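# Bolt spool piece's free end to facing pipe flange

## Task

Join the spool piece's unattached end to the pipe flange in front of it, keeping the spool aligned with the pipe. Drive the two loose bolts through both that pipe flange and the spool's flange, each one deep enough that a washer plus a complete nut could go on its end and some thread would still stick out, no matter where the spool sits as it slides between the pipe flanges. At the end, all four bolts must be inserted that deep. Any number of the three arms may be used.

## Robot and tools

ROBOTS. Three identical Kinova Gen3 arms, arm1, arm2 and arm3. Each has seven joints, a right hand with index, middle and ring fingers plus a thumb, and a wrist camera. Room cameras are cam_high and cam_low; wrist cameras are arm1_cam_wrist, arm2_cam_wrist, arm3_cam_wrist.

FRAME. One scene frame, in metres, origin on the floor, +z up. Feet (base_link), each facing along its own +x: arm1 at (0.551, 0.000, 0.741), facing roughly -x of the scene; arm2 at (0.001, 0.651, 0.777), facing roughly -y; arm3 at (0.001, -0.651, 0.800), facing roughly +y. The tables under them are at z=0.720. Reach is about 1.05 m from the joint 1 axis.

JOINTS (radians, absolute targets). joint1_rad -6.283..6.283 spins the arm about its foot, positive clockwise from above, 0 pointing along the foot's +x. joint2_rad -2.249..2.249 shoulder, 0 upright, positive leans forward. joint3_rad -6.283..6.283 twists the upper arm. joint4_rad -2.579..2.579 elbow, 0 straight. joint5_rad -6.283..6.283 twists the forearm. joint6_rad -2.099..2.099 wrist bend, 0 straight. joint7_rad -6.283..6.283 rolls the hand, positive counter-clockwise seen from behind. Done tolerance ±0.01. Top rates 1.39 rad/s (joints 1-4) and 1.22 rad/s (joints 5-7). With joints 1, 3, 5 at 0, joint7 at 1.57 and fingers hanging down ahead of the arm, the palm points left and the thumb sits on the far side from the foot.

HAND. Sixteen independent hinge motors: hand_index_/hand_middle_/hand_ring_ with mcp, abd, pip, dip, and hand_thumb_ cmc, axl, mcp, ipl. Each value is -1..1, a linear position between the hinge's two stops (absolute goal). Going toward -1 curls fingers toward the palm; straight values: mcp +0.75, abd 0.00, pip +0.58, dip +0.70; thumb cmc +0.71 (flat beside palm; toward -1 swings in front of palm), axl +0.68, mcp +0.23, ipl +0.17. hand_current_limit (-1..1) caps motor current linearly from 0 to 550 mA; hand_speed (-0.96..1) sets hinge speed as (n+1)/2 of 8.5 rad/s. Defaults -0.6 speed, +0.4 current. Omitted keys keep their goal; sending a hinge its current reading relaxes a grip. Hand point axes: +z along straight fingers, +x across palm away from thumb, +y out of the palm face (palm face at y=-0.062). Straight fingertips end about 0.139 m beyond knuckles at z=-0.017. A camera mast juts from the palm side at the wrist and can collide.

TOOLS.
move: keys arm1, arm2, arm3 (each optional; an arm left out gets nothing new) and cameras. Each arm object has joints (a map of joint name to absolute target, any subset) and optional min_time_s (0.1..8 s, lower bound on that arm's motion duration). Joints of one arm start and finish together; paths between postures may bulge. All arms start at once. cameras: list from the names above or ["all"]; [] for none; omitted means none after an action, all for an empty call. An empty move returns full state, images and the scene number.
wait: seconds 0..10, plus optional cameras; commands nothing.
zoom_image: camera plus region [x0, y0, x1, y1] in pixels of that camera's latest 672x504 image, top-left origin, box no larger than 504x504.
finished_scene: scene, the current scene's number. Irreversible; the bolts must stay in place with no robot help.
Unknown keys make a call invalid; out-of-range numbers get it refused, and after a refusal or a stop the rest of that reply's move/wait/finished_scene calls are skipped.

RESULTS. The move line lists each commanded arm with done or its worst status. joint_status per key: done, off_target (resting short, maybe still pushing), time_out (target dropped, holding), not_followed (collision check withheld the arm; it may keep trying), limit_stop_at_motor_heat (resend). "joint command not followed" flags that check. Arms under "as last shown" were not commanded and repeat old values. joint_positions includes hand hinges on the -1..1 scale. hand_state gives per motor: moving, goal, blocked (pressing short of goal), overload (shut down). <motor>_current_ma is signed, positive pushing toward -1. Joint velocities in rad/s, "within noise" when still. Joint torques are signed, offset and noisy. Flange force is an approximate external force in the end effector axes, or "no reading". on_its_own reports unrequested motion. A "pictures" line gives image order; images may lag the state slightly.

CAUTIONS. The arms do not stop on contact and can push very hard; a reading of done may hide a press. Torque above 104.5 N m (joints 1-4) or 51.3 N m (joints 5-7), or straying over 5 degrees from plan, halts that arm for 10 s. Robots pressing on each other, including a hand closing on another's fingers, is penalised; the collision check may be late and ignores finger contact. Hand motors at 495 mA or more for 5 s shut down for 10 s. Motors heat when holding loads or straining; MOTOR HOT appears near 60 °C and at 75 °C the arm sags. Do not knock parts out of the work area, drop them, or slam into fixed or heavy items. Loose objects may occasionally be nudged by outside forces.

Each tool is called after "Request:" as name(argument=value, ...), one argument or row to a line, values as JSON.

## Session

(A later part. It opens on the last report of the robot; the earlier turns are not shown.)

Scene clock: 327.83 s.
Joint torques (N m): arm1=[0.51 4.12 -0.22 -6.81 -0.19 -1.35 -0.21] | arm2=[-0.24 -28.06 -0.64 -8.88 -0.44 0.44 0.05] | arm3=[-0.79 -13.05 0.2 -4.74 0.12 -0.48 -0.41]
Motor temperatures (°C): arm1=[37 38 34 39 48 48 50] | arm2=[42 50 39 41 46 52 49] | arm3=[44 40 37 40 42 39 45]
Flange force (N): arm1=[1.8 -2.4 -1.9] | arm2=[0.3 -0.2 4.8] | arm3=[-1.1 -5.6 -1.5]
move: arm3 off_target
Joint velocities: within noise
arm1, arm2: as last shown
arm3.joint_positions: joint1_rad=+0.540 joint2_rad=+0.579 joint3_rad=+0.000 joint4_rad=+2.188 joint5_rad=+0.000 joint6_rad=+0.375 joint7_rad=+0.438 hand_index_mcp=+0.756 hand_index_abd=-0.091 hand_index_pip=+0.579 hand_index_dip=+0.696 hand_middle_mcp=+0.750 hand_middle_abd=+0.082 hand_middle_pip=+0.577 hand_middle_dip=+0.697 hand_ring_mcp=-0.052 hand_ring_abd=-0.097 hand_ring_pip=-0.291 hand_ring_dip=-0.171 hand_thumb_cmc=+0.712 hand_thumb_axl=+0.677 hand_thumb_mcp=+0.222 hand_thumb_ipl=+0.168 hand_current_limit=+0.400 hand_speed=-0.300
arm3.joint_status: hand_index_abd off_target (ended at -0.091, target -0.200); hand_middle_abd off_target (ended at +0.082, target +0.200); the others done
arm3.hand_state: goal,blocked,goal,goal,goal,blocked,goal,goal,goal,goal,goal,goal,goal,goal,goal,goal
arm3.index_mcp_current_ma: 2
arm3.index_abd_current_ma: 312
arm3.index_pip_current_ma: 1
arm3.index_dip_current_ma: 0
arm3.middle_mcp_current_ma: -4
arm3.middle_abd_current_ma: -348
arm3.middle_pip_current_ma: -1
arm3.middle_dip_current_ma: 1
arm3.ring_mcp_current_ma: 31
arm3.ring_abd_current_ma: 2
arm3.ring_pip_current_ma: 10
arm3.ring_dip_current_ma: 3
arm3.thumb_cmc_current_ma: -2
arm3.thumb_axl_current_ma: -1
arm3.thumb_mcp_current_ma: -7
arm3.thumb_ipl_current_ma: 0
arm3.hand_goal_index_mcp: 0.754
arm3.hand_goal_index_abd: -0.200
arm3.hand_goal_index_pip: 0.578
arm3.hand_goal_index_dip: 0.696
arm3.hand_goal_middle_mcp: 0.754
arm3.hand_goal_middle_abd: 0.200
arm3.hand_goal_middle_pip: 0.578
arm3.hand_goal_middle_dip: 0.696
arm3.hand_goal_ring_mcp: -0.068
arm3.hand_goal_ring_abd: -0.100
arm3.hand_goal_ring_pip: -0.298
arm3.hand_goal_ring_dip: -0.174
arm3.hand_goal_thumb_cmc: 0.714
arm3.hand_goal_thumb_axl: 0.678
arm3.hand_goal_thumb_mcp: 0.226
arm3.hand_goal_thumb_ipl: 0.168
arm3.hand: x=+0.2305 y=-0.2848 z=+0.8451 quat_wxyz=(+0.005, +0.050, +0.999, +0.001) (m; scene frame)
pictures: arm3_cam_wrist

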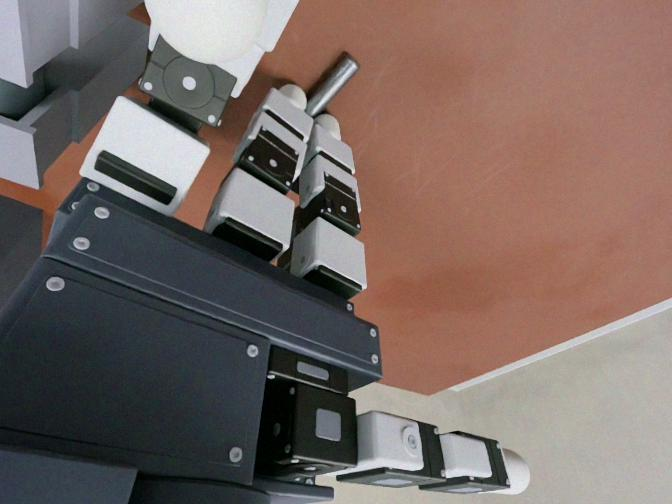

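Request:
move(
  arm3={"joints":{"joint1_rad":0.541,"joint2_rad":0.438,"joint4_rad":2.1427,"joint6_rad":0.561,"joint7_rad":0.4395},"min_time_s":2},
  cameras=["arm3_cam_wrist"],
)

Request:
move(
  arm3={"joints":{"joint1_rad":0.298,"joint2_rad":0.1523,"joint4_rad":1.8883,"joint6_rad":1.0859,"joint7_rad":0.317},"min_time_s":2.5},
  cameras=["arm3_cam_wrist","cam_high","cam_low"],
)

Scene clock: 342.60 s.
Joint torques (N m): arm1=[0.53 4.19 -0.19 -6.72 -0.13 -1.35 -0.14] | arm2=[-0.19 -28.01 -0.65 -8.89 -0.44 0.43 0.1] | arm3=[-0.73 -12.1 0.14 -5.98 0.1 -0.49 -0.42]
Motor temperatures (°C): arm1=[37 38 34 39 48 48 50] | arm2=[42 50 39 41 46 52 49] | arm3=[44 40 37 40 42 39 45]
Flange force (N): arm1=[1.7 -2.1 -2.2] | arm2=[0.5 -0.1 4.8] | arm3=[-1.1 -5.4 -0.7]
move: arm3 done
Joint velocities: within noise
arm1, arm2: as last shown
arm3.joint_positions: joint1_rad=+0.541 joint2_rad=+0.438 joint3_rad=+0.000 joint4_rad=+2.143 joint5_rad=+0.000 joint6_rad=+0.561 joint7_rad=+0.439 hand_index_mcp=+0.756 hand_index_abd=-0.094 hand_index_pip=+0.579 hand_index_dip=+0.696 hand_middle_mcp=+0.750 hand_middle_abd=+0.082 hand_middle_pip=+0.577 hand_middle_dip=+0.697 hand_ring_mcp=-0.052 hand_ring_abd=-0.097 hand_ring_pip=-0.291 hand_ring_dip=-0.171 hand_thumb_cmc=+0.712 hand_thumb_axl=+0.677 hand_thumb_mcp=+0.222 hand_thumb_ipl=+0.168 hand_current_limit=+0.400 hand_speed=-0.300
arm3.joint_status: all done
arm3.hand_state: goal,blocked,goal,goal,goal,blocked,goal,goal,goal,goal,goal,goal,goal,goal,goal,goal
arm3.index_mcp_current_ma: 2
arm3.index_abd_current_ma: 302
arm3.index_pip_current_ma: 1
arm3.index_dip_current_ma: 0
arm3.middle_mcp_current_ma: -4
arm3.middle_abd_current_ma: -348
arm3.middle_pip_current_ma: -1
arm3.middle_dip_current_ma: 1
arm3.ring_mcp_current_ma: 31
arm3.ring_abd_current_ma: 2
arm3.ring_pip_current_ma: 10
arm3.ring_dip_current_ma: 3
arm3.thumb_cmc_current_ma: -2
arm3.thumb_axl_current_ma: -1
arm3.thumb_mcp_current_ma: -7
arm3.thumb_ipl_current_ma: 0
arm3.hand_goal_index_mcp: 0.754
arm3.hand_goal_index_abd: -0.200
arm3.hand_goal_index_pip: 0.578
arm3.hand_goal_index_dip: 0.696
arm3.hand_goal_middle_mcp: 0.754
arm3.hand_goal_middle_abd: 0.200
arm3.hand_goal_middle_pip: 0.578
arm3.hand_goal_middle_dip: 0.696
arm3.hand_goal_ring_mcp: -0.068
arm3.hand_goal_ring_abd: -0.100
arm3.hand_goal_ring_pip: -0.298
arm3.hand_goal_ring_dip: -0.174
arm3.hand_goal_thumb_cmc: 0.714
arm3.hand_goal_thumb_axl: 0.678
arm3.hand_goal_thumb_mcp: 0.226
arm3.hand_goal_thumb_ipl: 0.168
arm3.hand: x=+0.2305 y=-0.2848 z=+0.9003 quat_wxyz=(+0.005, +0.050, +0.999, +0.001) (m; scene frame)
pictures: arm3_cam_wrist

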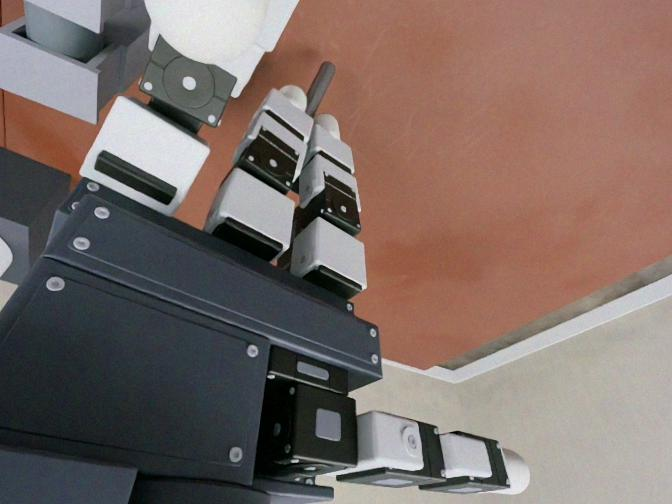

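Scene clock: 345.50 s.
Joint torques (N m): arm1=[0.57 4.19 -0.2 -6.71 -0.22 -1.33 -0.17] | arm2=[-0.23 -28.03 -0.61 -8.9 -0.43 0.46 0.08] | arm3=[-0.74 -9.99 0.06 -9.02 0.14 -0.5 -0.42]
Motor temperatures (°C): arm1=[37 38 34 39 48 48 50] | arm2=[42 50 39 41 46 52 49] | arm3=[44 40 37 40 42 39 45]
Flange force (N): arm1=[1.8 -2.4 -2.2] | arm2=[0.6 -0.2 4.8] | arm3=[-1.2 -5.3 1.7]
move: arm3 done
Joint velocities: within noise
arm1: as last shown
arm2.joint_positions: joint1_rad=-0.112 joint2_rad=+1.116 joint3_rad=+0.000 joint4_rad=+0.836 joint5_rad=+0.000 joint6_rad=+1.190 joint7_rad=+1.579 hand_index_mcp=+0.743 hand_index_abd=-0.003 hand_index_pip=-0.668 hand_index_dip=-0.193 hand_middle_mcp=+0.763 hand_middle_abd=+0.000 hand_middle_pip=-0.687 hand_middle_dip=-0.182 hand_ring_mcp=+0.794 hand_ring_abd=+0.001 hand_ring_pip=-0.669 hand_ring_dip=-0.239 hand_thumb_cmc=-0.570 hand_thumb_axl=+0.675 hand_thumb_mcp=-0.279 hand_thumb_ipl=-0.644 hand_current_limit=+0.400 hand_speed=+0.000
arm2.joint_status: not commanded
arm2.hand_state: goal,goal,blocked,blocked,goal,goal,blocked,blocked,blocked,goal,blocked,blocked,goal,goal,goal,goal
arm2.index_mcp_current_ma: -48
arm2.index_abd_current_ma: -11
arm2.index_pip_current_ma: 385
arm2.index_dip_current_ma: 385
arm2.middle_mcp_current_ma: 38
arm2.middle_abd_current_ma: 0
arm2.middle_pip_current_ma: 385
arm2.middle_dip_current_ma: 385
arm2.ring_mcp_current_ma: 194
arm2.ring_abd_current_ma: 3
arm2.ring_pip_current_ma: 385
arm2.ring_dip_current_ma: 385
arm2.thumb_cmc_current_ma: 1
arm2.thumb_axl_current_ma: -16
arm2.thumb_mcp_current_ma: 6
arm2.thumb_ipl_current_ma: -9
arm2.hand_goal_index_mcp: 0.754
arm2.hand_goal_index_abd: 0.000
arm2.hand_goal_index_pip: -0.800
arm2.hand_goal_index_dip: -0.350
arm2.hand_goal_middle_mcp: 0.754
arm2.hand_goal_middle_abd: 0.000
arm2.hand_goal_middle_pip: -0.800
arm2.hand_goal_middle_dip: -0.350
arm2.hand_goal_ring_mcp: 0.754
arm2.hand_goal_ring_abd: 0.000
arm2.hand_goal_ring_pip: -0.800
arm2.hand_goal_ring_dip: -0.350
arm2.hand_goal_thumb_cmc: -0.570
arm2.hand_goal_thumb_axl: 0.678
arm2.hand_goal_thumb_mcp: -0.280
arm2.hand_goal_thumb_ipl: -0.642
arm2.hand: x=+0.1130 y=-0.0331 z=+0.8369 quat_wxyz=(+0.004, +0.677, +0.736, -0.005) (m; scene frame)
arm3.joint_positions: joint1_rad=+0.298 joint2_rad=+0.152 joint3_rad=+0.000 joint4_rad=+1.888 joint5_rad=+0.000 joint6_rad=+1.086 joint7_rad=+0.317 hand_index_mcp=+0.756 hand_index_abd=-0.094 hand_index_pip=+0.579 hand_index_dip=+0.696 hand_middle_mcp=+0.750 hand_middle_abd=+0.082 hand_middle_pip=+0.577 hand_middle_dip=+0.697 hand_ring_mcp=-0.052 hand_ring_abd=-0.097 hand_ring_pip=-0.291 hand_ring_dip=-0.171 hand_thumb_cmc=+0.712 hand_thumb_axl=+0.677 hand_thumb_mcp=+0.222 hand_thumb_ipl=+0.168 hand_current_limit=+0.400 hand_speed=-0.300
arm3.joint_status: all done
arm3.hand_state: goal,blocked,goal,goal,goal,blocked,goal,goal,goal,goal,goal,goal,goal,goal,goal,goal
arm3.index_mcp_current_ma: 2
arm3.index_abd_current_ma: 302
arm3.index_pip_current_ma: 1
arm3.index_dip_current_ma: 0
arm3.middle_mcp_current_ma: -4
arm3.middle_abd_current_ma: -348
arm3.middle_pip_current_ma: -1
arm3.middle_dip_current_ma: 1
arm3.ring_mcp_current_ma: 31
arm3.ring_abd_current_ma: 2
arm3.ring_pip_current_ma: 9
arm3.ring_dip_current_ma: 3
arm3.thumb_cmc_current_ma: -2
arm3.thumb_axl_current_ma: -1
arm3.thumb_mcp_current_ma: -7
arm3.thumb_ipl_current_ma: 0
arm3.hand_goal_index_mcp: 0.754
arm3.hand_goal_index_abd: -0.200
arm3.hand_goal_index_pip: 0.578
arm3.hand_goal_index_dip: 0.696
arm3.hand_goal_middle_mcp: 0.754
arm3.hand_goal_middle_abd: 0.200
arm3.hand_goal_middle_pip: 0.578
arm3.hand_goal_middle_dip: 0.696
arm3.hand_goal_ring_mcp: -0.068
arm3.hand_goal_ring_abd: -0.100
arm3.hand_goal_ring_pip: -0.298
arm3.hand_goal_ring_dip: -0.174
arm3.hand_goal_thumb_cmc: 0.714
arm3.hand_goal_thumb_axl: 0.678
arm3.hand_goal_thumb_mcp: 0.226
arm3.hand_goal_thumb_ipl: 0.168
arm3.hand: x=+0.1455 y=-0.2394 z=+1.0596 quat_wxyz=(+0.007, -0.010, +1.000, +0.007) (m; scene frame)
pictures: arm3_cam_wrist, cam_high, cam_low

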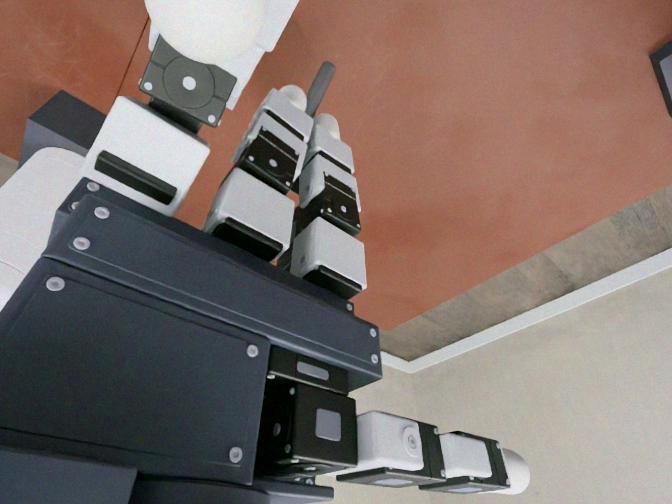

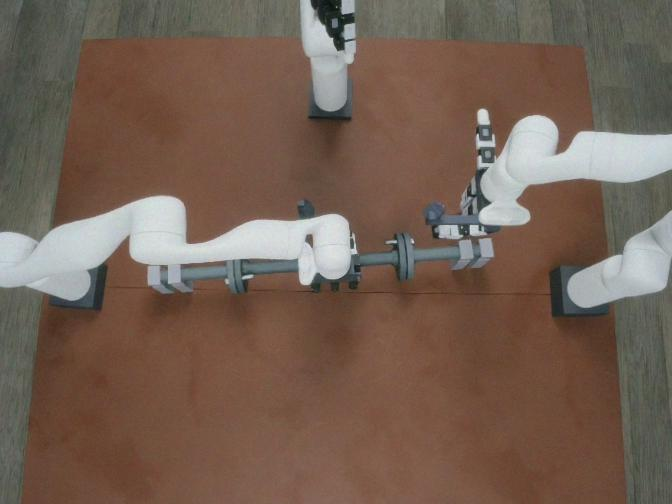

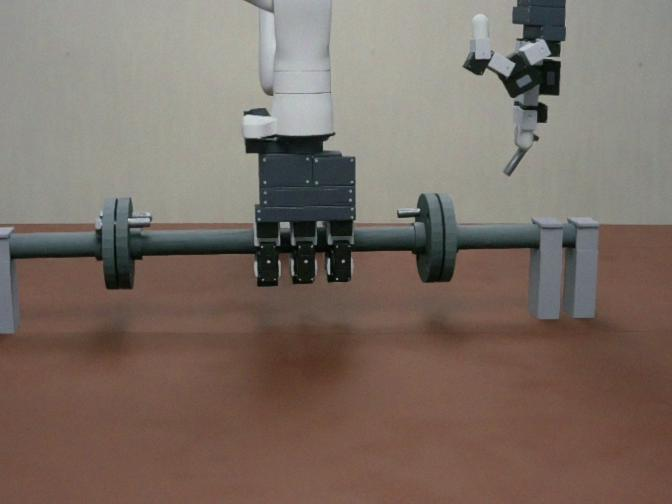

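Request:
move(
  arm3={"joints":{"joint1_rad":0.541,"joint2_rad":0.438,"joint4_rad":2.1427,"joint6_rad":0.561,"joint7_rad":0.4395},"min_time_s":2.5},
  cameras=[],
)

Request:
move(
  arm3={"joints":{"joint1_rad":0.5398,"joint2_rad":0.5789,"joint4_rad":2.1878,"joint6_rad":0.3749,"joint7_rad":0.4383},"min_time_s":3},
  cameras=["arm3_cam_wrist","cam_low"],
)

Request:
zoom_image(
  camera="arm3_cam_wrist",
  region=[230, 0, 400, 170],
)

Request:
zoom_image(
  camera="cam_low",
  region=[450, 190, 600, 340],
)

Scene clock: 350.00 s.
Joint torques (N m): arm1=[0.6 4.22 -0.22 -6.68 -0.14 -1.36 -0.15] | arm2=[-0.22 -28.03 -0.63 -8.91 -0.44 0.43 0.09] | arm3=[-0.67 -12.25 0.19 -5.94 0.08 -0.49 -0.37]
Motor temperatures (°C): arm1=[37 38 34 39 48 48 50] | arm2=[42 50 39 41 46 52 49] | arm3=[44 40 37 40 42 39 45]
Flange force (N): arm1=[1.8 -2.4 -2.3] | arm2=[0.6 -0.1 4.8] | arm3=[-1.0 -5.0 -0.4]
move: arm3 done
Joint velocities: within noise
arm1, arm2: as last shown
arm3.joint_positions: joint1_rad=+0.541 joint2_rad=+0.438 joint3_rad=+0.000 joint4_rad=+2.143 joint5_rad=+0.000 joint6_rad=+0.561 joint7_rad=+0.439 hand_index_mcp=+0.756 hand_index_abd=-0.094 hand_index_pip=+0.579 hand_index_dip=+0.696 hand_middle_mcp=+0.750 hand_middle_abd=+0.082 hand_middle_pip=+0.577 hand_middle_dip=+0.697 hand_ring_mcp=-0.052 hand_ring_abd=-0.097 hand_ring_pip=-0.291 hand_ring_dip=-0.171 hand_thumb_cmc=+0.712 hand_thumb_axl=+0.677 hand_thumb_mcp=+0.222 hand_thumb_ipl=+0.168 hand_current_limit=+0.400 hand_speed=-0.300
arm3.joint_status: all done
arm3.hand_state: goal,blocked,goal,goal,goal,blocked,goal,goal,goal,goal,goal,goal,goal,goal,goal,goal
arm3.index_mcp_current_ma: 2
arm3.index_abd_current_ma: 302
arm3.index_pip_current_ma: 1
arm3.index_dip_current_ma: 0
arm3.middle_mcp_current_ma: -4
arm3.middle_abd_current_ma: -348
arm3.middle_pip_current_ma: -1
arm3.middle_dip_current_ma: 1
arm3.ring_mcp_current_ma: 31
arm3.ring_abd_current_ma: 2
arm3.ring_pip_current_ma: 9
arm3.ring_dip_current_ma: 3
arm3.thumb_cmc_current_ma: -2
arm3.thumb_axl_current_ma: -1
arm3.thumb_mcp_current_ma: -7
arm3.thumb_ipl_current_ma: 0
arm3.hand_goal_index_mcp: 0.754
arm3.hand_goal_index_abd: -0.200
arm3.hand_goal_index_pip: 0.578
arm3.hand_goal_index_dip: 0.696
arm3.hand_goal_middle_mcp: 0.754
arm3.hand_goal_middle_abd: 0.200
arm3.hand_goal_middle_pip: 0.578
arm3.hand_goal_middle_dip: 0.696
arm3.hand_goal_ring_mcp: -0.068
arm3.hand_goal_ring_abd: -0.100
arm3.hand_goal_ring_pip: -0.298
arm3.hand_goal_ring_dip: -0.174
arm3.hand_goal_thumb_cmc: 0.714
arm3.hand_goal_thumb_axl: 0.678
arm3.hand_goal_thumb_mcp: 0.226
arm3.hand_goal_thumb_ipl: 0.168
arm3.hand: x=+0.2305 y=-0.2848 z=+0.9003 quat_wxyz=(+0.005, +0.050, +0.999, +0.000) (m; scene frame)
pictures: none
No camera images: "cameras" was empty.

Scene clock: 353.30 s.
Joint torques (N m): arm1=[0.49 4.27 -0.26 -6.77 -0.2 -1.34 -0.2] | arm2=[-0.21 -28.03 -0.61 -8.88 -0.44 0.44 0.07] | arm3=[-0.81 -12.82 0.09 -4.52 0.07 -0.54 -0.36]
Motor temperatures (°C): arm1=[37 38 34 39 48 48 50] | arm2=[42 50 39 41 46 52 49] | arm3=[44 40 37 40 42 39 45]
Flange force (N): arm1=[2.1 -2.5 -1.9] | arm2=[0.4 -0.2 4.8] | arm3=[-1.3 -5.1 -2.5]
move: arm3 done
Joint velocities: within noise
arm1, arm2: as last shown
arm3.joint_positions: joint1_rad=+0.540 joint2_rad=+0.579 joint3_rad=+0.000 joint4_rad=+2.188 joint5_rad=+0.000 joint6_rad=+0.375 joint7_rad=+0.438 hand_index_mcp=+0.756 hand_index_abd=-0.106 hand_index_pip=+0.579 hand_index_dip=+0.696 hand_middle_mcp=+0.751 hand_middle_abd=+0.092 hand_middle_pip=+0.577 hand_middle_dip=+0.697 hand_ring_mcp=-0.052 hand_ring_abd=-0.097 hand_ring_pip=-0.291 hand_ring_dip=-0.171 hand_thumb_cmc=+0.712 hand_thumb_axl=+0.677 hand_thumb_mcp=+0.222 hand_thumb_ipl=+0.168 hand_current_limit=+0.400 hand_speed=-0.300
arm3.joint_status: all done
arm3.hand_state: goal,blocked,goal,goal,goal,blocked,goal,goal,goal,goal,goal,goal,goal,goal,goal,goal
arm3.index_mcp_current_ma: 2
arm3.index_abd_current_ma: 258
arm3.index_pip_current_ma: 1
arm3.index_dip_current_ma: 0
arm3.middle_mcp_current_ma: -4
arm3.middle_abd_current_ma: -308
arm3.middle_pip_current_ma: -1
arm3.middle_dip_current_ma: 1
arm3.ring_mcp_current_ma: 31
arm3.ring_abd_current_ma: 2
arm3.ring_pip_current_ma: 9
arm3.ring_dip_current_ma: 3
arm3.thumb_cmc_current_ma: -2
arm3.thumb_axl_current_ma: -1
arm3.thumb_mcp_current_ma: -7
arm3.thumb_ipl_current_ma: 0
arm3.hand_goal_index_mcp: 0.754
arm3.hand_goal_index_abd: -0.200
arm3.hand_goal_index_pip: 0.578
arm3.hand_goal_index_dip: 0.696
arm3.hand_goal_middle_mcp: 0.754
arm3.hand_goal_middle_abd: 0.200
arm3.hand_goal_middle_pip: 0.578
arm3.hand_goal_middle_dip: 0.696
arm3.hand_goal_ring_mcp: -0.068
arm3.hand_goal_ring_abd: -0.100
arm3.hand_goal_ring_pip: -0.298
arm3.hand_goal_ring_dip: -0.174
arm3.hand_goal_thumb_cmc: 0.714
arm3.hand_goal_thumb_axl: 0.678
arm3.hand_goal_thumb_mcp: 0.226
arm3.hand_goal_thumb_ipl: 0.168
arm3.hand: x=+0.2305 y=-0.2848 z=+0.8451 quat_wxyz=(+0.005, +0.050, +0.999, +0.001) (m; scene frame)
pictures: arm3_cam_wrist, cam_low

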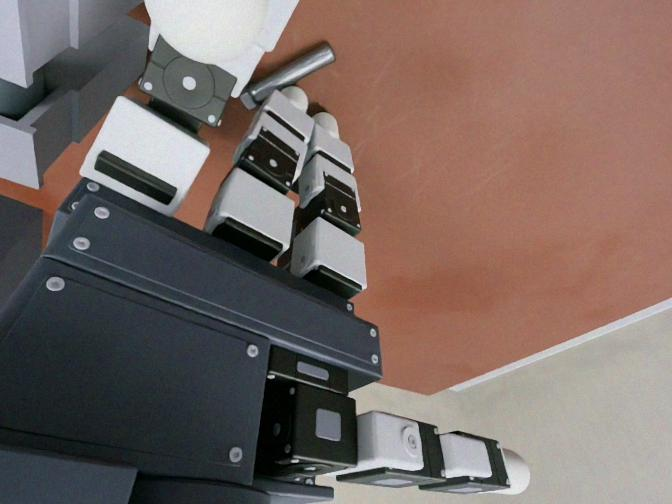

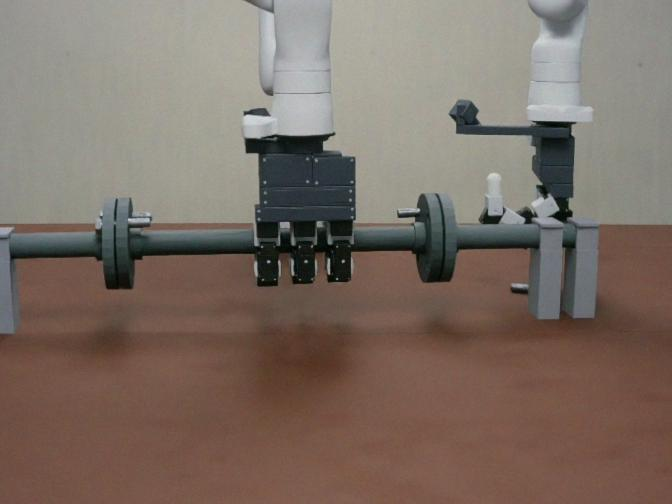

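Scaled by 2.965.

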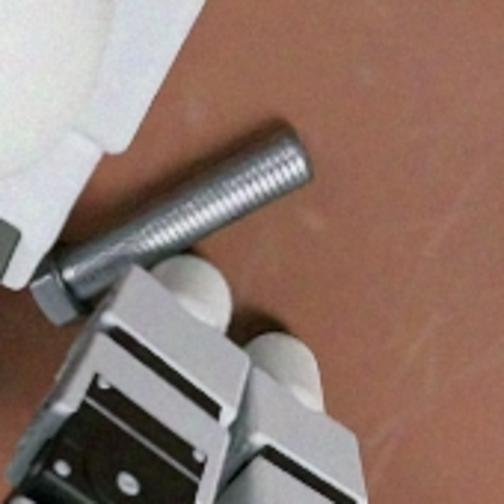

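Scaled by 3.360.

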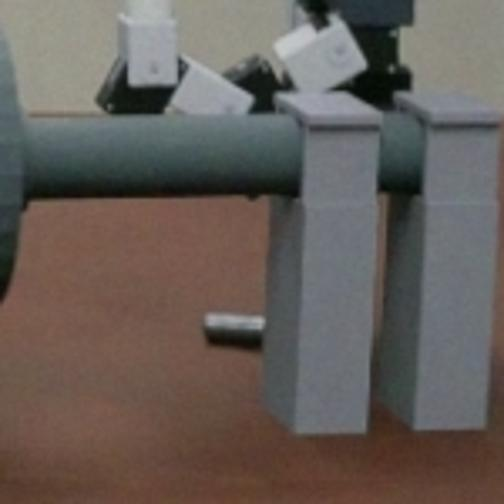

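Request:
move(
  arm3={"joints":{"joint1_rad":0.541,"joint2_rad":0.438,"joint4_rad":2.1427,"joint6_rad":0.561,"joint7_rad":0.4395,"hand_ring_mcp":-0.48},"min_time_s":2},
  cameras=["arm3_cam_wrist","cam_high"],
)

Request:
zoom_image(
  camera="arm3_cam_wrist",
  region=[200, 0, 400, 170],
)

Request:
zoom_image(
  camera="cam_high",
  region=[390, 200, 520, 290],
)

Scene clock: 365.87 s.
Joint torques (N m): arm1=[0.56 4.17 -0.19 -6.74 -0.21 -1.39 -0.23] | arm2=[-0.22 -28.05 -0.63 -8.9 -0.44 0.44 0.09] | arm3=[-0.68 -11.94 0.2 -5.93 0.1 -0.48 -0.37]
Motor temperatures (°C): arm1=[37 38 34 39 48 48 50] | arm2=[42 50 39 41 46 52 49] | arm3=[43 40 37 40 42 39 45]
Flange force (N): arm1=[1.8 -2.5 -2.2] | arm2=[0.5 -0.2 4.9] | arm3=[-0.8 -5.4 -1.1]
move: arm3 done
Joint velocities: within noise
arm1, arm2: as last shown
arm3.joint_positions: joint1_rad=+0.541 joint2_rad=+0.438 joint3_rad=+0.000 joint4_rad=+2.143 joint5_rad=+0.000 joint6_rad=+0.561 joint7_rad=+0.440 hand_index_mcp=+0.756 hand_index_abd=-0.106 hand_index_pip=+0.579 hand_index_dip=+0.696 hand_middle_mcp=+0.751 hand_middle_abd=+0.092 hand_middle_pip=+0.577 hand_middle_dip=+0.697 hand_ring_mcp=-0.462 hand_ring_abd=-0.097 hand_ring_pip=-0.293 hand_ring_dip=-0.171 hand_thumb_cmc=+0.712 hand_thumb_axl=+0.677 hand_thumb_mcp=+0.222 hand_thumb_ipl=+0.168 hand_current_limit=+0.400 hand_speed=-0.300
arm3.joint_status: all done
arm3.hand_state: goal,blocked,goal,goal,goal,blocked,goal,goal,goal,goal,goal,goal,goal,goal,goal,goal
arm3.index_mcp_current_ma: 2
arm3.index_abd_current_ma: 258
arm3.index_pip_current_ma: 1
arm3.index_dip_current_ma: 0
arm3.middle_mcp_current_ma: -4
arm3.middle_abd_current_ma: -308
arm3.middle_pip_current_ma: -1
arm3.middle_dip_current_ma: 1
arm3.ring_mcp_current_ma: 38
arm3.ring_abd_current_ma: 2
arm3.ring_pip_current_ma: 6
arm3.ring_dip_current_ma: 3
arm3.thumb_cmc_current_ma: -2
arm3.thumb_axl_current_ma: -1
arm3.thumb_mcp_current_ma: -7
arm3.thumb_ipl_current_ma: 0
arm3.hand_goal_index_mcp: 0.754
arm3.hand_goal_index_abd: -0.200
arm3.hand_goal_index_pip: 0.578
arm3.hand_goal_index_dip: 0.696
arm3.hand_goal_middle_mcp: 0.754
arm3.hand_goal_middle_abd: 0.200
arm3.hand_goal_middle_pip: 0.578
arm3.hand_goal_middle_dip: 0.696
arm3.hand_goal_ring_mcp: -0.480
arm3.hand_goal_ring_abd: -0.100
arm3.hand_goal_ring_pip: -0.298
arm3.hand_goal_ring_dip: -0.174
arm3.hand_goal_thumb_cmc: 0.714
arm3.hand_goal_thumb_axl: 0.678
arm3.hand_goal_thumb_mcp: 0.226
arm3.hand_goal_thumb_ipl: 0.168
arm3.hand: x=+0.2305 y=-0.2848 z=+0.9003 quat_wxyz=(+0.005, +0.050, +0.999, +0.001) (m; scene frame)
pictures: arm3_cam_wrist, cam_high

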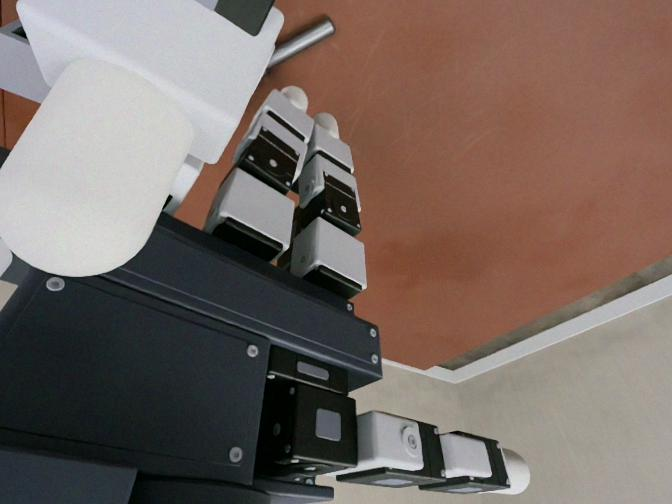

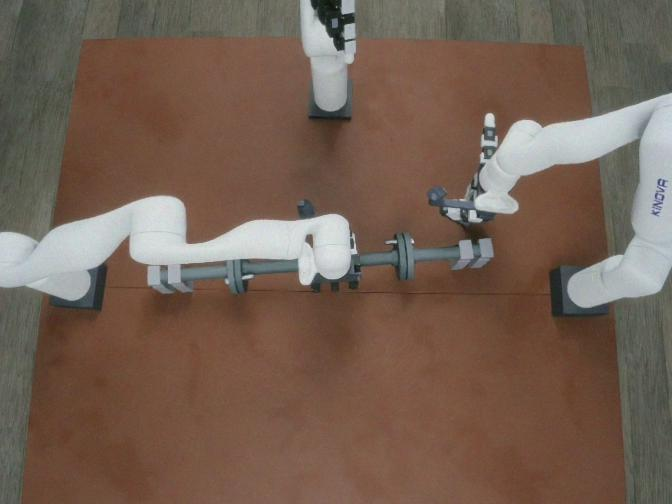

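Scaled by 2.520.

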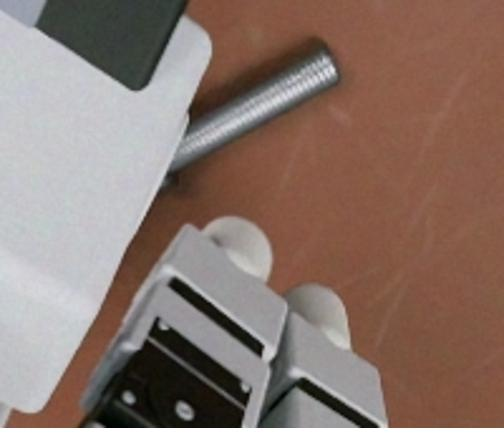

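Scaled by 3.877.

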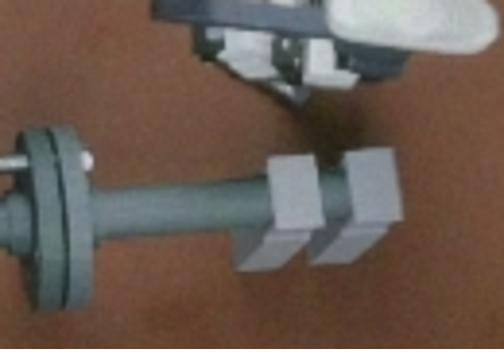

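Request:
move(
  arm3={"joints":{"joint1_rad":0.4426,"joint2_rad":0.4439,"joint4_rad":2.1289,"joint6_rad":0.5687,"joint7_rad":-0.0889,"hand_index_abd":0.1,"hand_middle_abd":-0.1},"min_time_s":1.5},
  cameras=["arm3_cam_wrist"],
)

Request:
zoom_image(
  camera="arm3_cam_wrist",
  region=[200, 0, 400, 170],
)

Scene clock: 370.37 s.
Joint torques (N m): arm1=[0.57 4.22 -0.18 -6.83 -0.15 -1.37 -0.15] | arm2=[-0.2 -28.06 -0.63 -8.91 -0.46 0.44 0.1] | arm3=[-0.71 -12.22 0.24 -5.93 0.15 -0.48 -0.33]
Motor temperatures (°C): arm1=[37 38 34 39 48 48 50] | arm2=[42 50 39 41 46 52 49] | arm3=[43 40 37 40 42 39 45]
Flange force (N): arm1=[2.0 -2.2 -1.8] | arm2=[0.5 -0.1 4.9] | arm3=[-3.4 -4.0 -0.9]
move: arm3 done
Joint velocities: within noise
arm1, arm2: as last shown
arm3.joint_positions: joint1_rad=+0.443 joint2_rad=+0.444 joint3_rad=+0.000 joint4_rad=+2.129 joint5_rad=+0.000 joint6_rad=+0.569 joint7_rad=-0.089 hand_index_mcp=+0.755 hand_index_abd=+0.096 hand_index_pip=+0.579 hand_index_dip=+0.696 hand_middle_mcp=+0.751 hand_middle_abd=-0.096 hand_middle_pip=+0.577 hand_middle_dip=+0.697 hand_ring_mcp=-0.462 hand_ring_abd=-0.097 hand_ring_pip=-0.293 hand_ring_dip=-0.171 hand_thumb_cmc=+0.712 hand_thumb_axl=+0.677 hand_thumb_mcp=+0.222 hand_thumb_ipl=+0.168 hand_current_limit=+0.400 hand_speed=-0.300
arm3.joint_status: all done
arm3.hand_state: goal,goal,goal,goal,goal,goal,goal,goal,goal,goal,goal,goal,goal,goal,goal,goal
arm3.index_mcp_current_ma: 1
arm3.index_abd_current_ma: -4
arm3.index_pip_current_ma: 1
arm3.index_dip_current_ma: 0
arm3.middle_mcp_current_ma: -4
arm3.middle_abd_current_ma: 4
arm3.middle_pip_current_ma: -1
arm3.middle_dip_current_ma: 1
arm3.ring_mcp_current_ma: 38
arm3.ring_abd_current_ma: 2
arm3.ring_pip_current_ma: 6
arm3.ring_dip_current_ma: 3
arm3.thumb_cmc_current_ma: -2
arm3.thumb_axl_current_ma: -1
arm3.thumb_mcp_current_ma: -7
arm3.thumb_ipl_current_ma: 0
arm3.hand_goal_index_mcp: 0.754
arm3.hand_goal_index_abd: 0.100
arm3.hand_goal_index_pip: 0.578
arm3.hand_goal_index_dip: 0.696
arm3.hand_goal_middle_mcp: 0.754
arm3.hand_goal_middle_abd: -0.100
arm3.hand_goal_middle_pip: 0.578
arm3.hand_goal_middle_dip: 0.696
arm3.hand_goal_ring_mcp: -0.480
arm3.hand_goal_ring_abd: -0.100
arm3.hand_goal_ring_pip: -0.298
arm3.hand_goal_ring_dip: -0.174
arm3.hand_goal_thumb_cmc: 0.714
arm3.hand_goal_thumb_axl: 0.678
arm3.hand_goal_thumb_mcp: 0.226
arm3.hand_goal_thumb_ipl: 0.168
arm3.hand: x=+0.2350 y=-0.2831 z=+0.9006 quat_wxyz=(+0.005, +0.262, +0.965, +0.002) (m; scene frame)
pictures: arm3_cam_wrist

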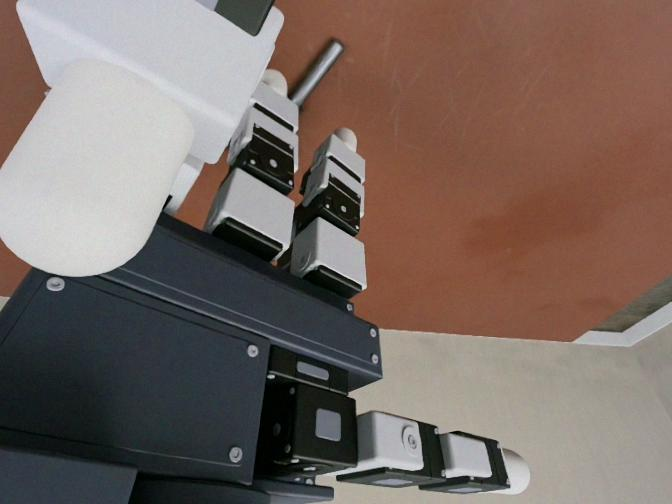

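Scaled by 2.520.

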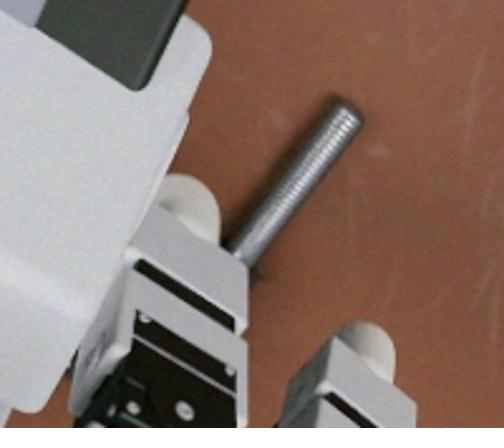

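Request:
move(
  arm3={"joints":{"joint1_rad":0.4412,"joint2_rad":0.583,"joint4_rad":2.1737,"joint6_rad":0.385,"joint7_rad":-0.0903},"min_time_s":2.5},
  cameras=["arm3_cam_wrist"],
)

Request:
zoom_image(
  camera="arm3_cam_wrist",
  region=[200, 0, 400, 170],
)

Scene clock: 381.23 s.
Joint torques (N m): arm1=[0.56 4.14 -0.19 -6.82 -0.18 -1.38 -0.18] | arm2=[-0.19 -28.04 -0.6 -8.9 -0.44 0.43 0.08] | arm3=[-0.75 -13.1 0.25 -4.64 0.12 -0.48 -0.35]
Motor temperatures (°C): arm1=[37 38 34 39 48 48 50] | arm2=[42 50 39 41 46 52 49] | arm3=[43 40 37 40 42 39 45]
Flange force (N): arm1=[1.8 -2.3 -1.9] | arm2=[0.5 -0.1 4.8] | arm3=[-3.5 -3.9 -1.8]
move: arm3 done
Joint velocities: within noise
arm1.joint_positions: joint1_rad=-0.132 joint2_rad=-0.586 joint3_rad=-0.115 joint4_rad=+1.425 joint5_rad=-0.022 joint6_rad=+1.936 joint7_rad=+1.699 hand_index_mcp=+0.753 hand_index_abd=+0.000 hand_index_pip=+0.577 hand_index_dip=+0.696 hand_middle_mcp=+0.753 hand_middle_abd=+0.000 hand_middle_pip=+0.577 hand_middle_dip=+0.696 hand_ring_mcp=+0.753 hand_ring_abd=+0.000 hand_ring_pip=+0.577 hand_ring_dip=+0.696 hand_thumb_cmc=+0.714 hand_thumb_axl=+0.677 hand_thumb_mcp=+0.224 hand_thumb_ipl=+0.168 hand_current_limit=+0.400 hand_speed=-0.600
arm1.joint_status: not commanded
arm1.hand_state: goal,goal,goal,goal,goal,goal,goal,goal,goal,goal,goal,goal,goal,goal,goal,goal
arm1.index_mcp_current_ma: 0
arm1.index_abd_current_ma: 0
arm1.index_pip_current_ma: 0
arm1.index_dip_current_ma: 0
arm1.middle_mcp_current_ma: 0
arm1.middle_abd_current_ma: 0
arm1.middle_pip_current_ma: 0
arm1.middle_dip_current_ma: 0
arm1.ring_mcp_current_ma: 0
arm1.ring_abd_current_ma: 0
arm1.ring_pip_current_ma: 0
arm1.ring_dip_current_ma: 0
arm1.thumb_cmc_current_ma: 0
arm1.thumb_axl_current_ma: 0
arm1.thumb_mcp_current_ma: -2
arm1.thumb_ipl_current_ma: 0
arm1.hand_goal_index_mcp: 0.754
arm1.hand_goal_index_abd: 0.000
arm1.hand_goal_index_pip: 0.576
arm1.hand_goal_index_dip: 0.696
arm1.hand_goal_middle_mcp: 0.754
arm1.hand_goal_middle_abd: 0.000
arm1.hand_goal_middle_pip: 0.576
arm1.hand_goal_middle_dip: 0.696
arm1.hand_goal_ring_mcp: 0.754
arm1.hand_goal_ring_abd: 0.000
arm1.hand_goal_ring_pip: 0.576
arm1.hand_goal_ring_dip: 0.696
arm1.hand_goal_thumb_cmc: 0.714
arm1.hand_goal_thumb_axl: 0.678
arm1.hand_goal_thumb_mcp: 0.226
arm1.hand_goal_thumb_ipl: 0.168
arm1.hand: x=+0.4529 y=-0.1006 z=+1.3062 quat_wxyz=(+0.008, -0.968, -0.174, +0.182) (m; scene frame)
arm2: as last shown
arm3.joint_positions: joint1_rad=+0.441 joint2_rad=+0.583 joint3_rad=+0.000 joint4_rad=+2.174 joint5_rad=+0.000 joint6_rad=+0.385 joint7_rad=-0.090 hand_index_mcp=+0.755 hand_index_abd=+0.096 hand_index_pip=+0.579 hand_index_dip=+0.696 hand_middle_mcp=+0.751 hand_middle_abd=-0.096 hand_middle_pip=+0.577 hand_middle_dip=+0.697 hand_ring_mcp=-0.462 hand_ring_abd=-0.097 hand_ring_pip=-0.293 hand_ring_dip=-0.171 hand_thumb_cmc=+0.712 hand_thumb_axl=+0.677 hand_thumb_mcp=+0.222 hand_thumb_ipl=+0.168 hand_current_limit=+0.400 hand_speed=-0.300
arm3.joint_status: all done
arm3.hand_state: goal,goal,goal,goal,goal,goal,goal,goal,goal,goal,goal,goal,goal,goal,goal,goal
arm3.index_mcp_current_ma: 1
arm3.index_abd_current_ma: -4
arm3.index_pip_current_ma: 1
arm3.index_dip_current_ma: 0
arm3.middle_mcp_current_ma: -4
arm3.middle_abd_current_ma: 4
arm3.middle_pip_current_ma: -1
arm3.middle_dip_current_ma: 1
arm3.ring_mcp_current_ma: 38
arm3.ring_abd_current_ma: 2
arm3.ring_pip_current_ma: 6
arm3.ring_dip_current_ma: 3
arm3.thumb_cmc_current_ma: -2
arm3.thumb_axl_current_ma: -1
arm3.thumb_mcp_current_ma: -7
arm3.thumb_ipl_current_ma: 0
arm3.hand_goal_index_mcp: 0.754
arm3.hand_goal_index_abd: 0.100
arm3.hand_goal_index_pip: 0.578
arm3.hand_goal_index_dip: 0.696
arm3.hand_goal_middle_mcp: 0.754
arm3.hand_goal_middle_abd: -0.100
arm3.hand_goal_middle_pip: 0.578
arm3.hand_goal_middle_dip: 0.696
arm3.hand_goal_ring_mcp: -0.480
arm3.hand_goal_ring_abd: -0.100
arm3.hand_goal_ring_pip: -0.298
arm3.hand_goal_ring_dip: -0.174
arm3.hand_goal_thumb_cmc: 0.714
arm3.hand_goal_thumb_axl: 0.678
arm3.hand_goal_thumb_mcp: 0.226
arm3.hand_goal_thumb_ipl: 0.168
arm3.hand: x=+0.2350 y=-0.2832 z=+0.8454 quat_wxyz=(+0.005, +0.262, +0.965, +0.002) (m; scene frame)
pictures: arm3_cam_wrist

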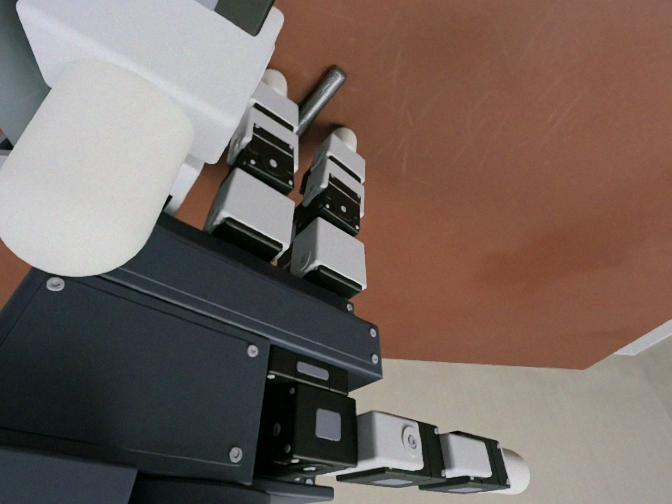

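Scaled by 2.520.

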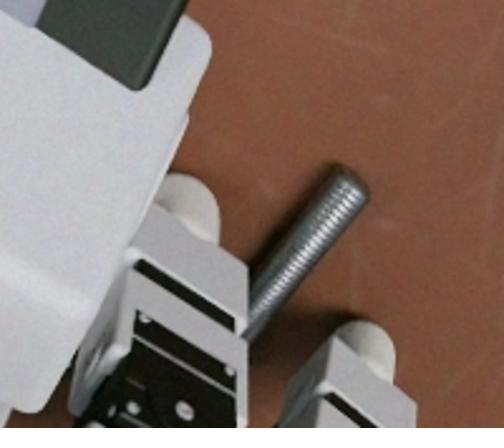

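Request:
move(
  arm3={"joints":{"hand_index_abd":-0.2,"hand_middle_abd":0.2}},
  cameras=["arm3_cam_wrist"],
)

Request:
zoom_image(
  camera="arm3_cam_wrist",
  region=[200, 0, 400, 170],
)

Scene clock: 383.63 s.
Joint torques (N m): arm1=[0.59 4.15 -0.35 -6.77 -0.21 -1.37 -0.15] | arm2=[-0.22 -28.03 -0.63 -8.86 -0.45 0.42 0.1] | arm3=[-0.81 -13.28 0.28 -4.7 0.21 -0.52 -0.39]
Motor temperatures (°C): arm1=[37 38 34 39 48 48 50] | arm2=[42 50 39 41 46 52 49] | arm3=[43 40 37 40 42 39 45]
Flange force (N): arm1=[1.9 -2.8 -2.0] | arm2=[0.2 -0.1 4.8] | arm3=[-3.8 -3.8 -1.5]
move: arm3 off_target
Joint velocities: within noise
arm1, arm2: as last shown
arm3.joint_positions: joint1_rad=+0.441 joint2_rad=+0.583 joint3_rad=+0.000 joint4_rad=+2.174 joint5_rad=+0.000 joint6_rad=+0.385 joint7_rad=-0.090 hand_index_mcp=+0.756 hand_index_abd=-0.092 hand_index_pip=+0.579 hand_index_dip=+0.696 hand_middle_mcp=+0.750 hand_middle_abd=+0.086 hand_middle_pip=+0.577 hand_middle_dip=+0.697 hand_ring_mcp=-0.462 hand_ring_abd=-0.097 hand_ring_pip=-0.293 hand_ring_dip=-0.171 hand_thumb_cmc=+0.712 hand_thumb_axl=+0.677 hand_thumb_mcp=+0.222 hand_thumb_ipl=+0.168 hand_current_limit=+0.400 hand_speed=-0.300
arm3.joint_status: hand_index_abd off_target (ended at -0.092, target -0.200); hand_middle_abd off_target (ended at +0.086, target +0.200)
arm3.hand_state: goal,blocked,goal,goal,goal,blocked,goal,goal,goal,goal,goal,goal,goal,goal,goal,goal
arm3.index_mcp_current_ma: 1
arm3.index_abd_current_ma: 309
arm3.index_pip_current_ma: 1
arm3.index_dip_current_ma: 0
arm3.middle_mcp_current_ma: -5
arm3.middle_abd_current_ma: -334
arm3.middle_pip_current_ma: -1
arm3.middle_dip_current_ma: 1
arm3.ring_mcp_current_ma: 38
arm3.ring_abd_current_ma: 2
arm3.ring_pip_current_ma: 6
arm3.ring_dip_current_ma: 3
arm3.thumb_cmc_current_ma: -2
arm3.thumb_axl_current_ma: -1
arm3.thumb_mcp_current_ma: -7
arm3.thumb_ipl_current_ma: 0
arm3.hand_goal_index_mcp: 0.754
arm3.hand_goal_index_abd: -0.200
arm3.hand_goal_index_pip: 0.578
arm3.hand_goal_index_dip: 0.696
arm3.hand_goal_middle_mcp: 0.754
arm3.hand_goal_middle_abd: 0.200
arm3.hand_goal_middle_pip: 0.578
arm3.hand_goal_middle_dip: 0.696
arm3.hand_goal_ring_mcp: -0.480
arm3.hand_goal_ring_abd: -0.100
arm3.hand_goal_ring_pip: -0.298
arm3.hand_goal_ring_dip: -0.174
arm3.hand_goal_thumb_cmc: 0.714
arm3.hand_goal_thumb_axl: 0.678
arm3.hand_goal_thumb_mcp: 0.226
arm3.hand_goal_thumb_ipl: 0.168
arm3.hand: x=+0.2350 y=-0.2832 z=+0.8454 quat_wxyz=(+0.005, +0.262, +0.965, +0.002) (m; scene frame)
pictures: arm3_cam_wrist

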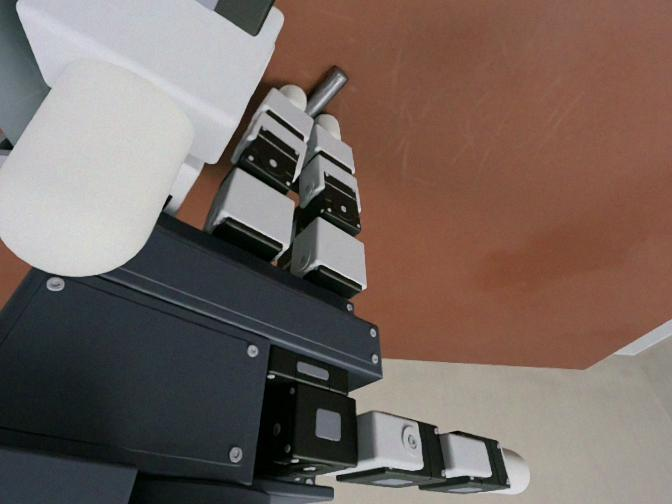

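Scaled by 2.520.

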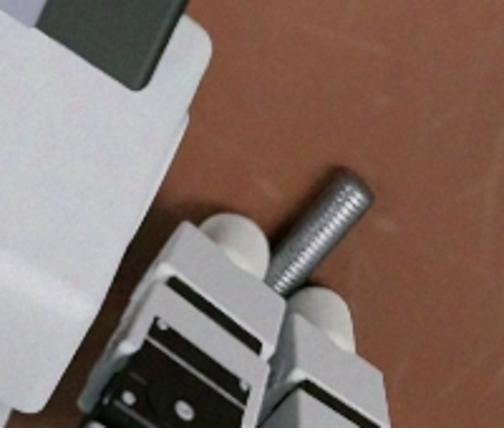

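Request:
move(
  arm3={"joints":{"joint1_rad":0.4426,"joint2_rad":0.4439,"joint4_rad":2.1289,"joint6_rad":0.5687,"joint7_rad":-0.0889},"min_time_s":3},
  cameras=["arm3_cam_wrist","cam_low"],
)

Request:
zoom_image(
  camera="arm3_cam_wrist",
  region=[200, 0, 400, 170],
)

Request:
zoom_image(
  camera="cam_low",
  region=[300, 180, 560, 380],
)

Scene clock: 388.07 s.
Joint torques (N m): arm1=[0.55 4.18 -0.22 -6.79 -0.19 -1.36 -0.14] | arm2=[-0.22 -28.02 -0.62 -8.87 -0.45 0.44 0.1] | arm3=[-0.7 -12.36 0.25 -6.06 0.15 -0.4 -0.37]
Motor temperatures (°C): arm1=[37 38 34 39 48 48 50] | arm2=[42 49 39 41 46 52 49] | arm3=[43 40 37 40 42 39 45]
Flange force (N): arm1=[1.9 -2.3 -1.9] | arm2=[0.4 -0.1 4.8] | arm3=[-3.5 -4.3 -0.1]
move: arm3 done
Joint velocities: within noise
arm1, arm2: as last shown
arm3.joint_positions: joint1_rad=+0.443 joint2_rad=+0.444 joint3_rad=+0.000 joint4_rad=+2.129 joint5_rad=+0.000 joint6_rad=+0.569 joint7_rad=-0.089 hand_index_mcp=+0.756 hand_index_abd=-0.092 hand_index_pip=+0.579 hand_index_dip=+0.696 hand_middle_mcp=+0.750 hand_middle_abd=+0.086 hand_middle_pip=+0.577 hand_middle_dip=+0.697 hand_ring_mcp=-0.462 hand_ring_abd=-0.097 hand_ring_pip=-0.293 hand_ring_dip=-0.171 hand_thumb_cmc=+0.712 hand_thumb_axl=+0.677 hand_thumb_mcp=+0.222 hand_thumb_ipl=+0.168 hand_current_limit=+0.400 hand_speed=-0.300
arm3.joint_status: all done
arm3.hand_state: goal,blocked,goal,goal,goal,blocked,goal,goal,goal,goal,goal,goal,goal,goal,goal,goal
arm3.index_mcp_current_ma: 1
arm3.index_abd_current_ma: 309
arm3.index_pip_current_ma: 1
arm3.index_dip_current_ma: 0
arm3.middle_mcp_current_ma: -5
arm3.middle_abd_current_ma: -334
arm3.middle_pip_current_ma: -1
arm3.middle_dip_current_ma: 1
arm3.ring_mcp_current_ma: 38
arm3.ring_abd_current_ma: 2
arm3.ring_pip_current_ma: 6
arm3.ring_dip_current_ma: 3
arm3.thumb_cmc_current_ma: -2
arm3.thumb_axl_current_ma: -1
arm3.thumb_mcp_current_ma: -7
arm3.thumb_ipl_current_ma: 0
arm3.hand_goal_index_mcp: 0.754
arm3.hand_goal_index_abd: -0.200
arm3.hand_goal_index_pip: 0.578
arm3.hand_goal_index_dip: 0.696
arm3.hand_goal_middle_mcp: 0.754
arm3.hand_goal_middle_abd: 0.200
arm3.hand_goal_middle_pip: 0.578
arm3.hand_goal_middle_dip: 0.696
arm3.hand_goal_ring_mcp: -0.480
arm3.hand_goal_ring_abd: -0.100
arm3.hand_goal_ring_pip: -0.298
arm3.hand_goal_ring_dip: -0.174
arm3.hand_goal_thumb_cmc: 0.714
arm3.hand_goal_thumb_axl: 0.678
arm3.hand_goal_thumb_mcp: 0.226
arm3.hand_goal_thumb_ipl: 0.168
arm3.hand: x=+0.2350 y=-0.2831 z=+0.9006 quat_wxyz=(+0.005, +0.262, +0.965, +0.002) (m; scene frame)
pictures: arm3_cam_wrist, cam_low

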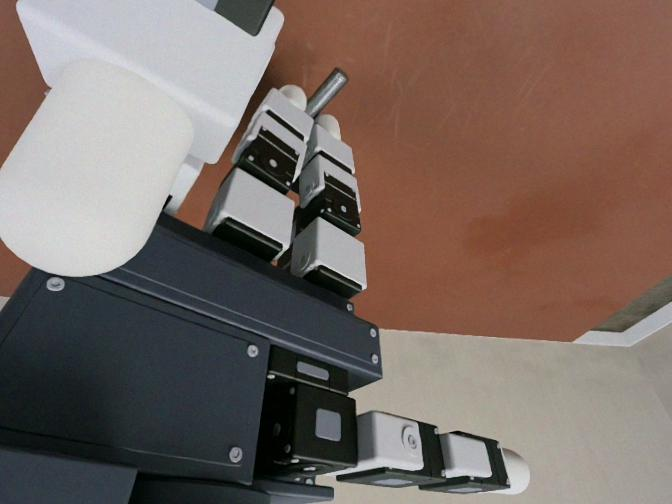

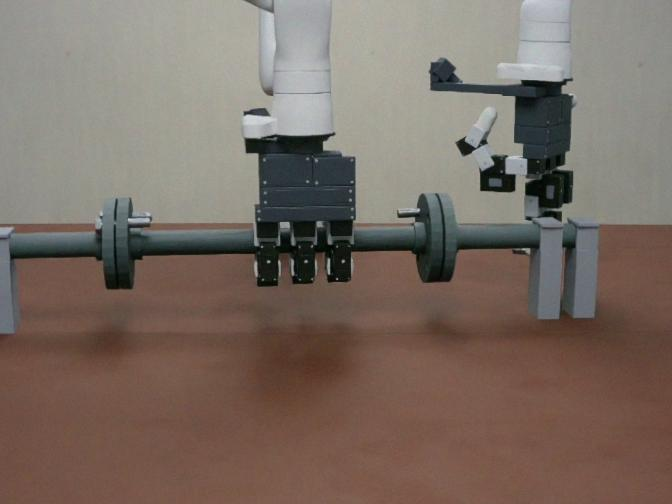

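Scaled by 2.520.

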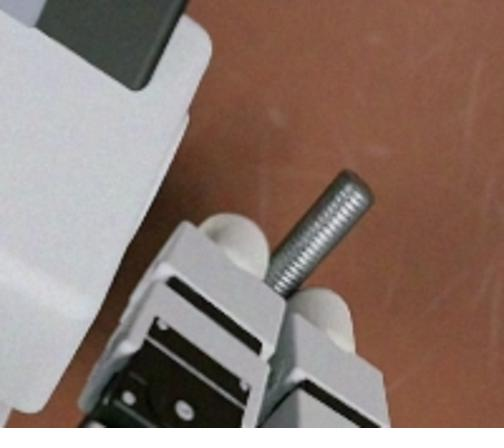

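Scaled by 1.938.

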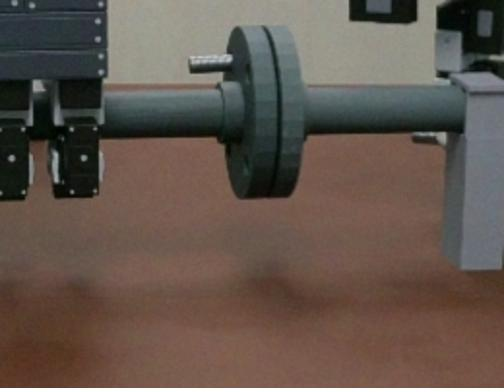

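Request:
zoom_image(
  camera="arm3_cam_wrist",
  region=[280, 50, 370, 130],
)

Request:
zoom_image(
  camera="cam_low",
  region=[490, 200, 590, 290],
)

Scaled by 5.600.

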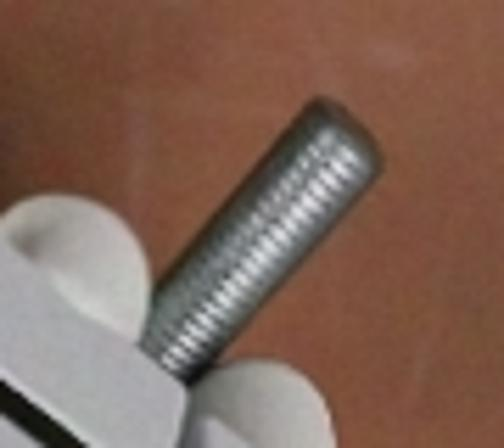

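Scaled by 5.040.

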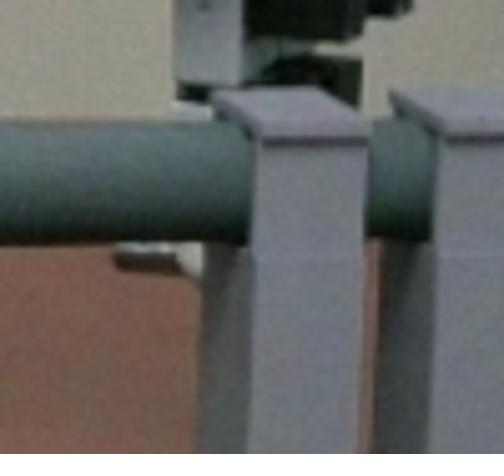

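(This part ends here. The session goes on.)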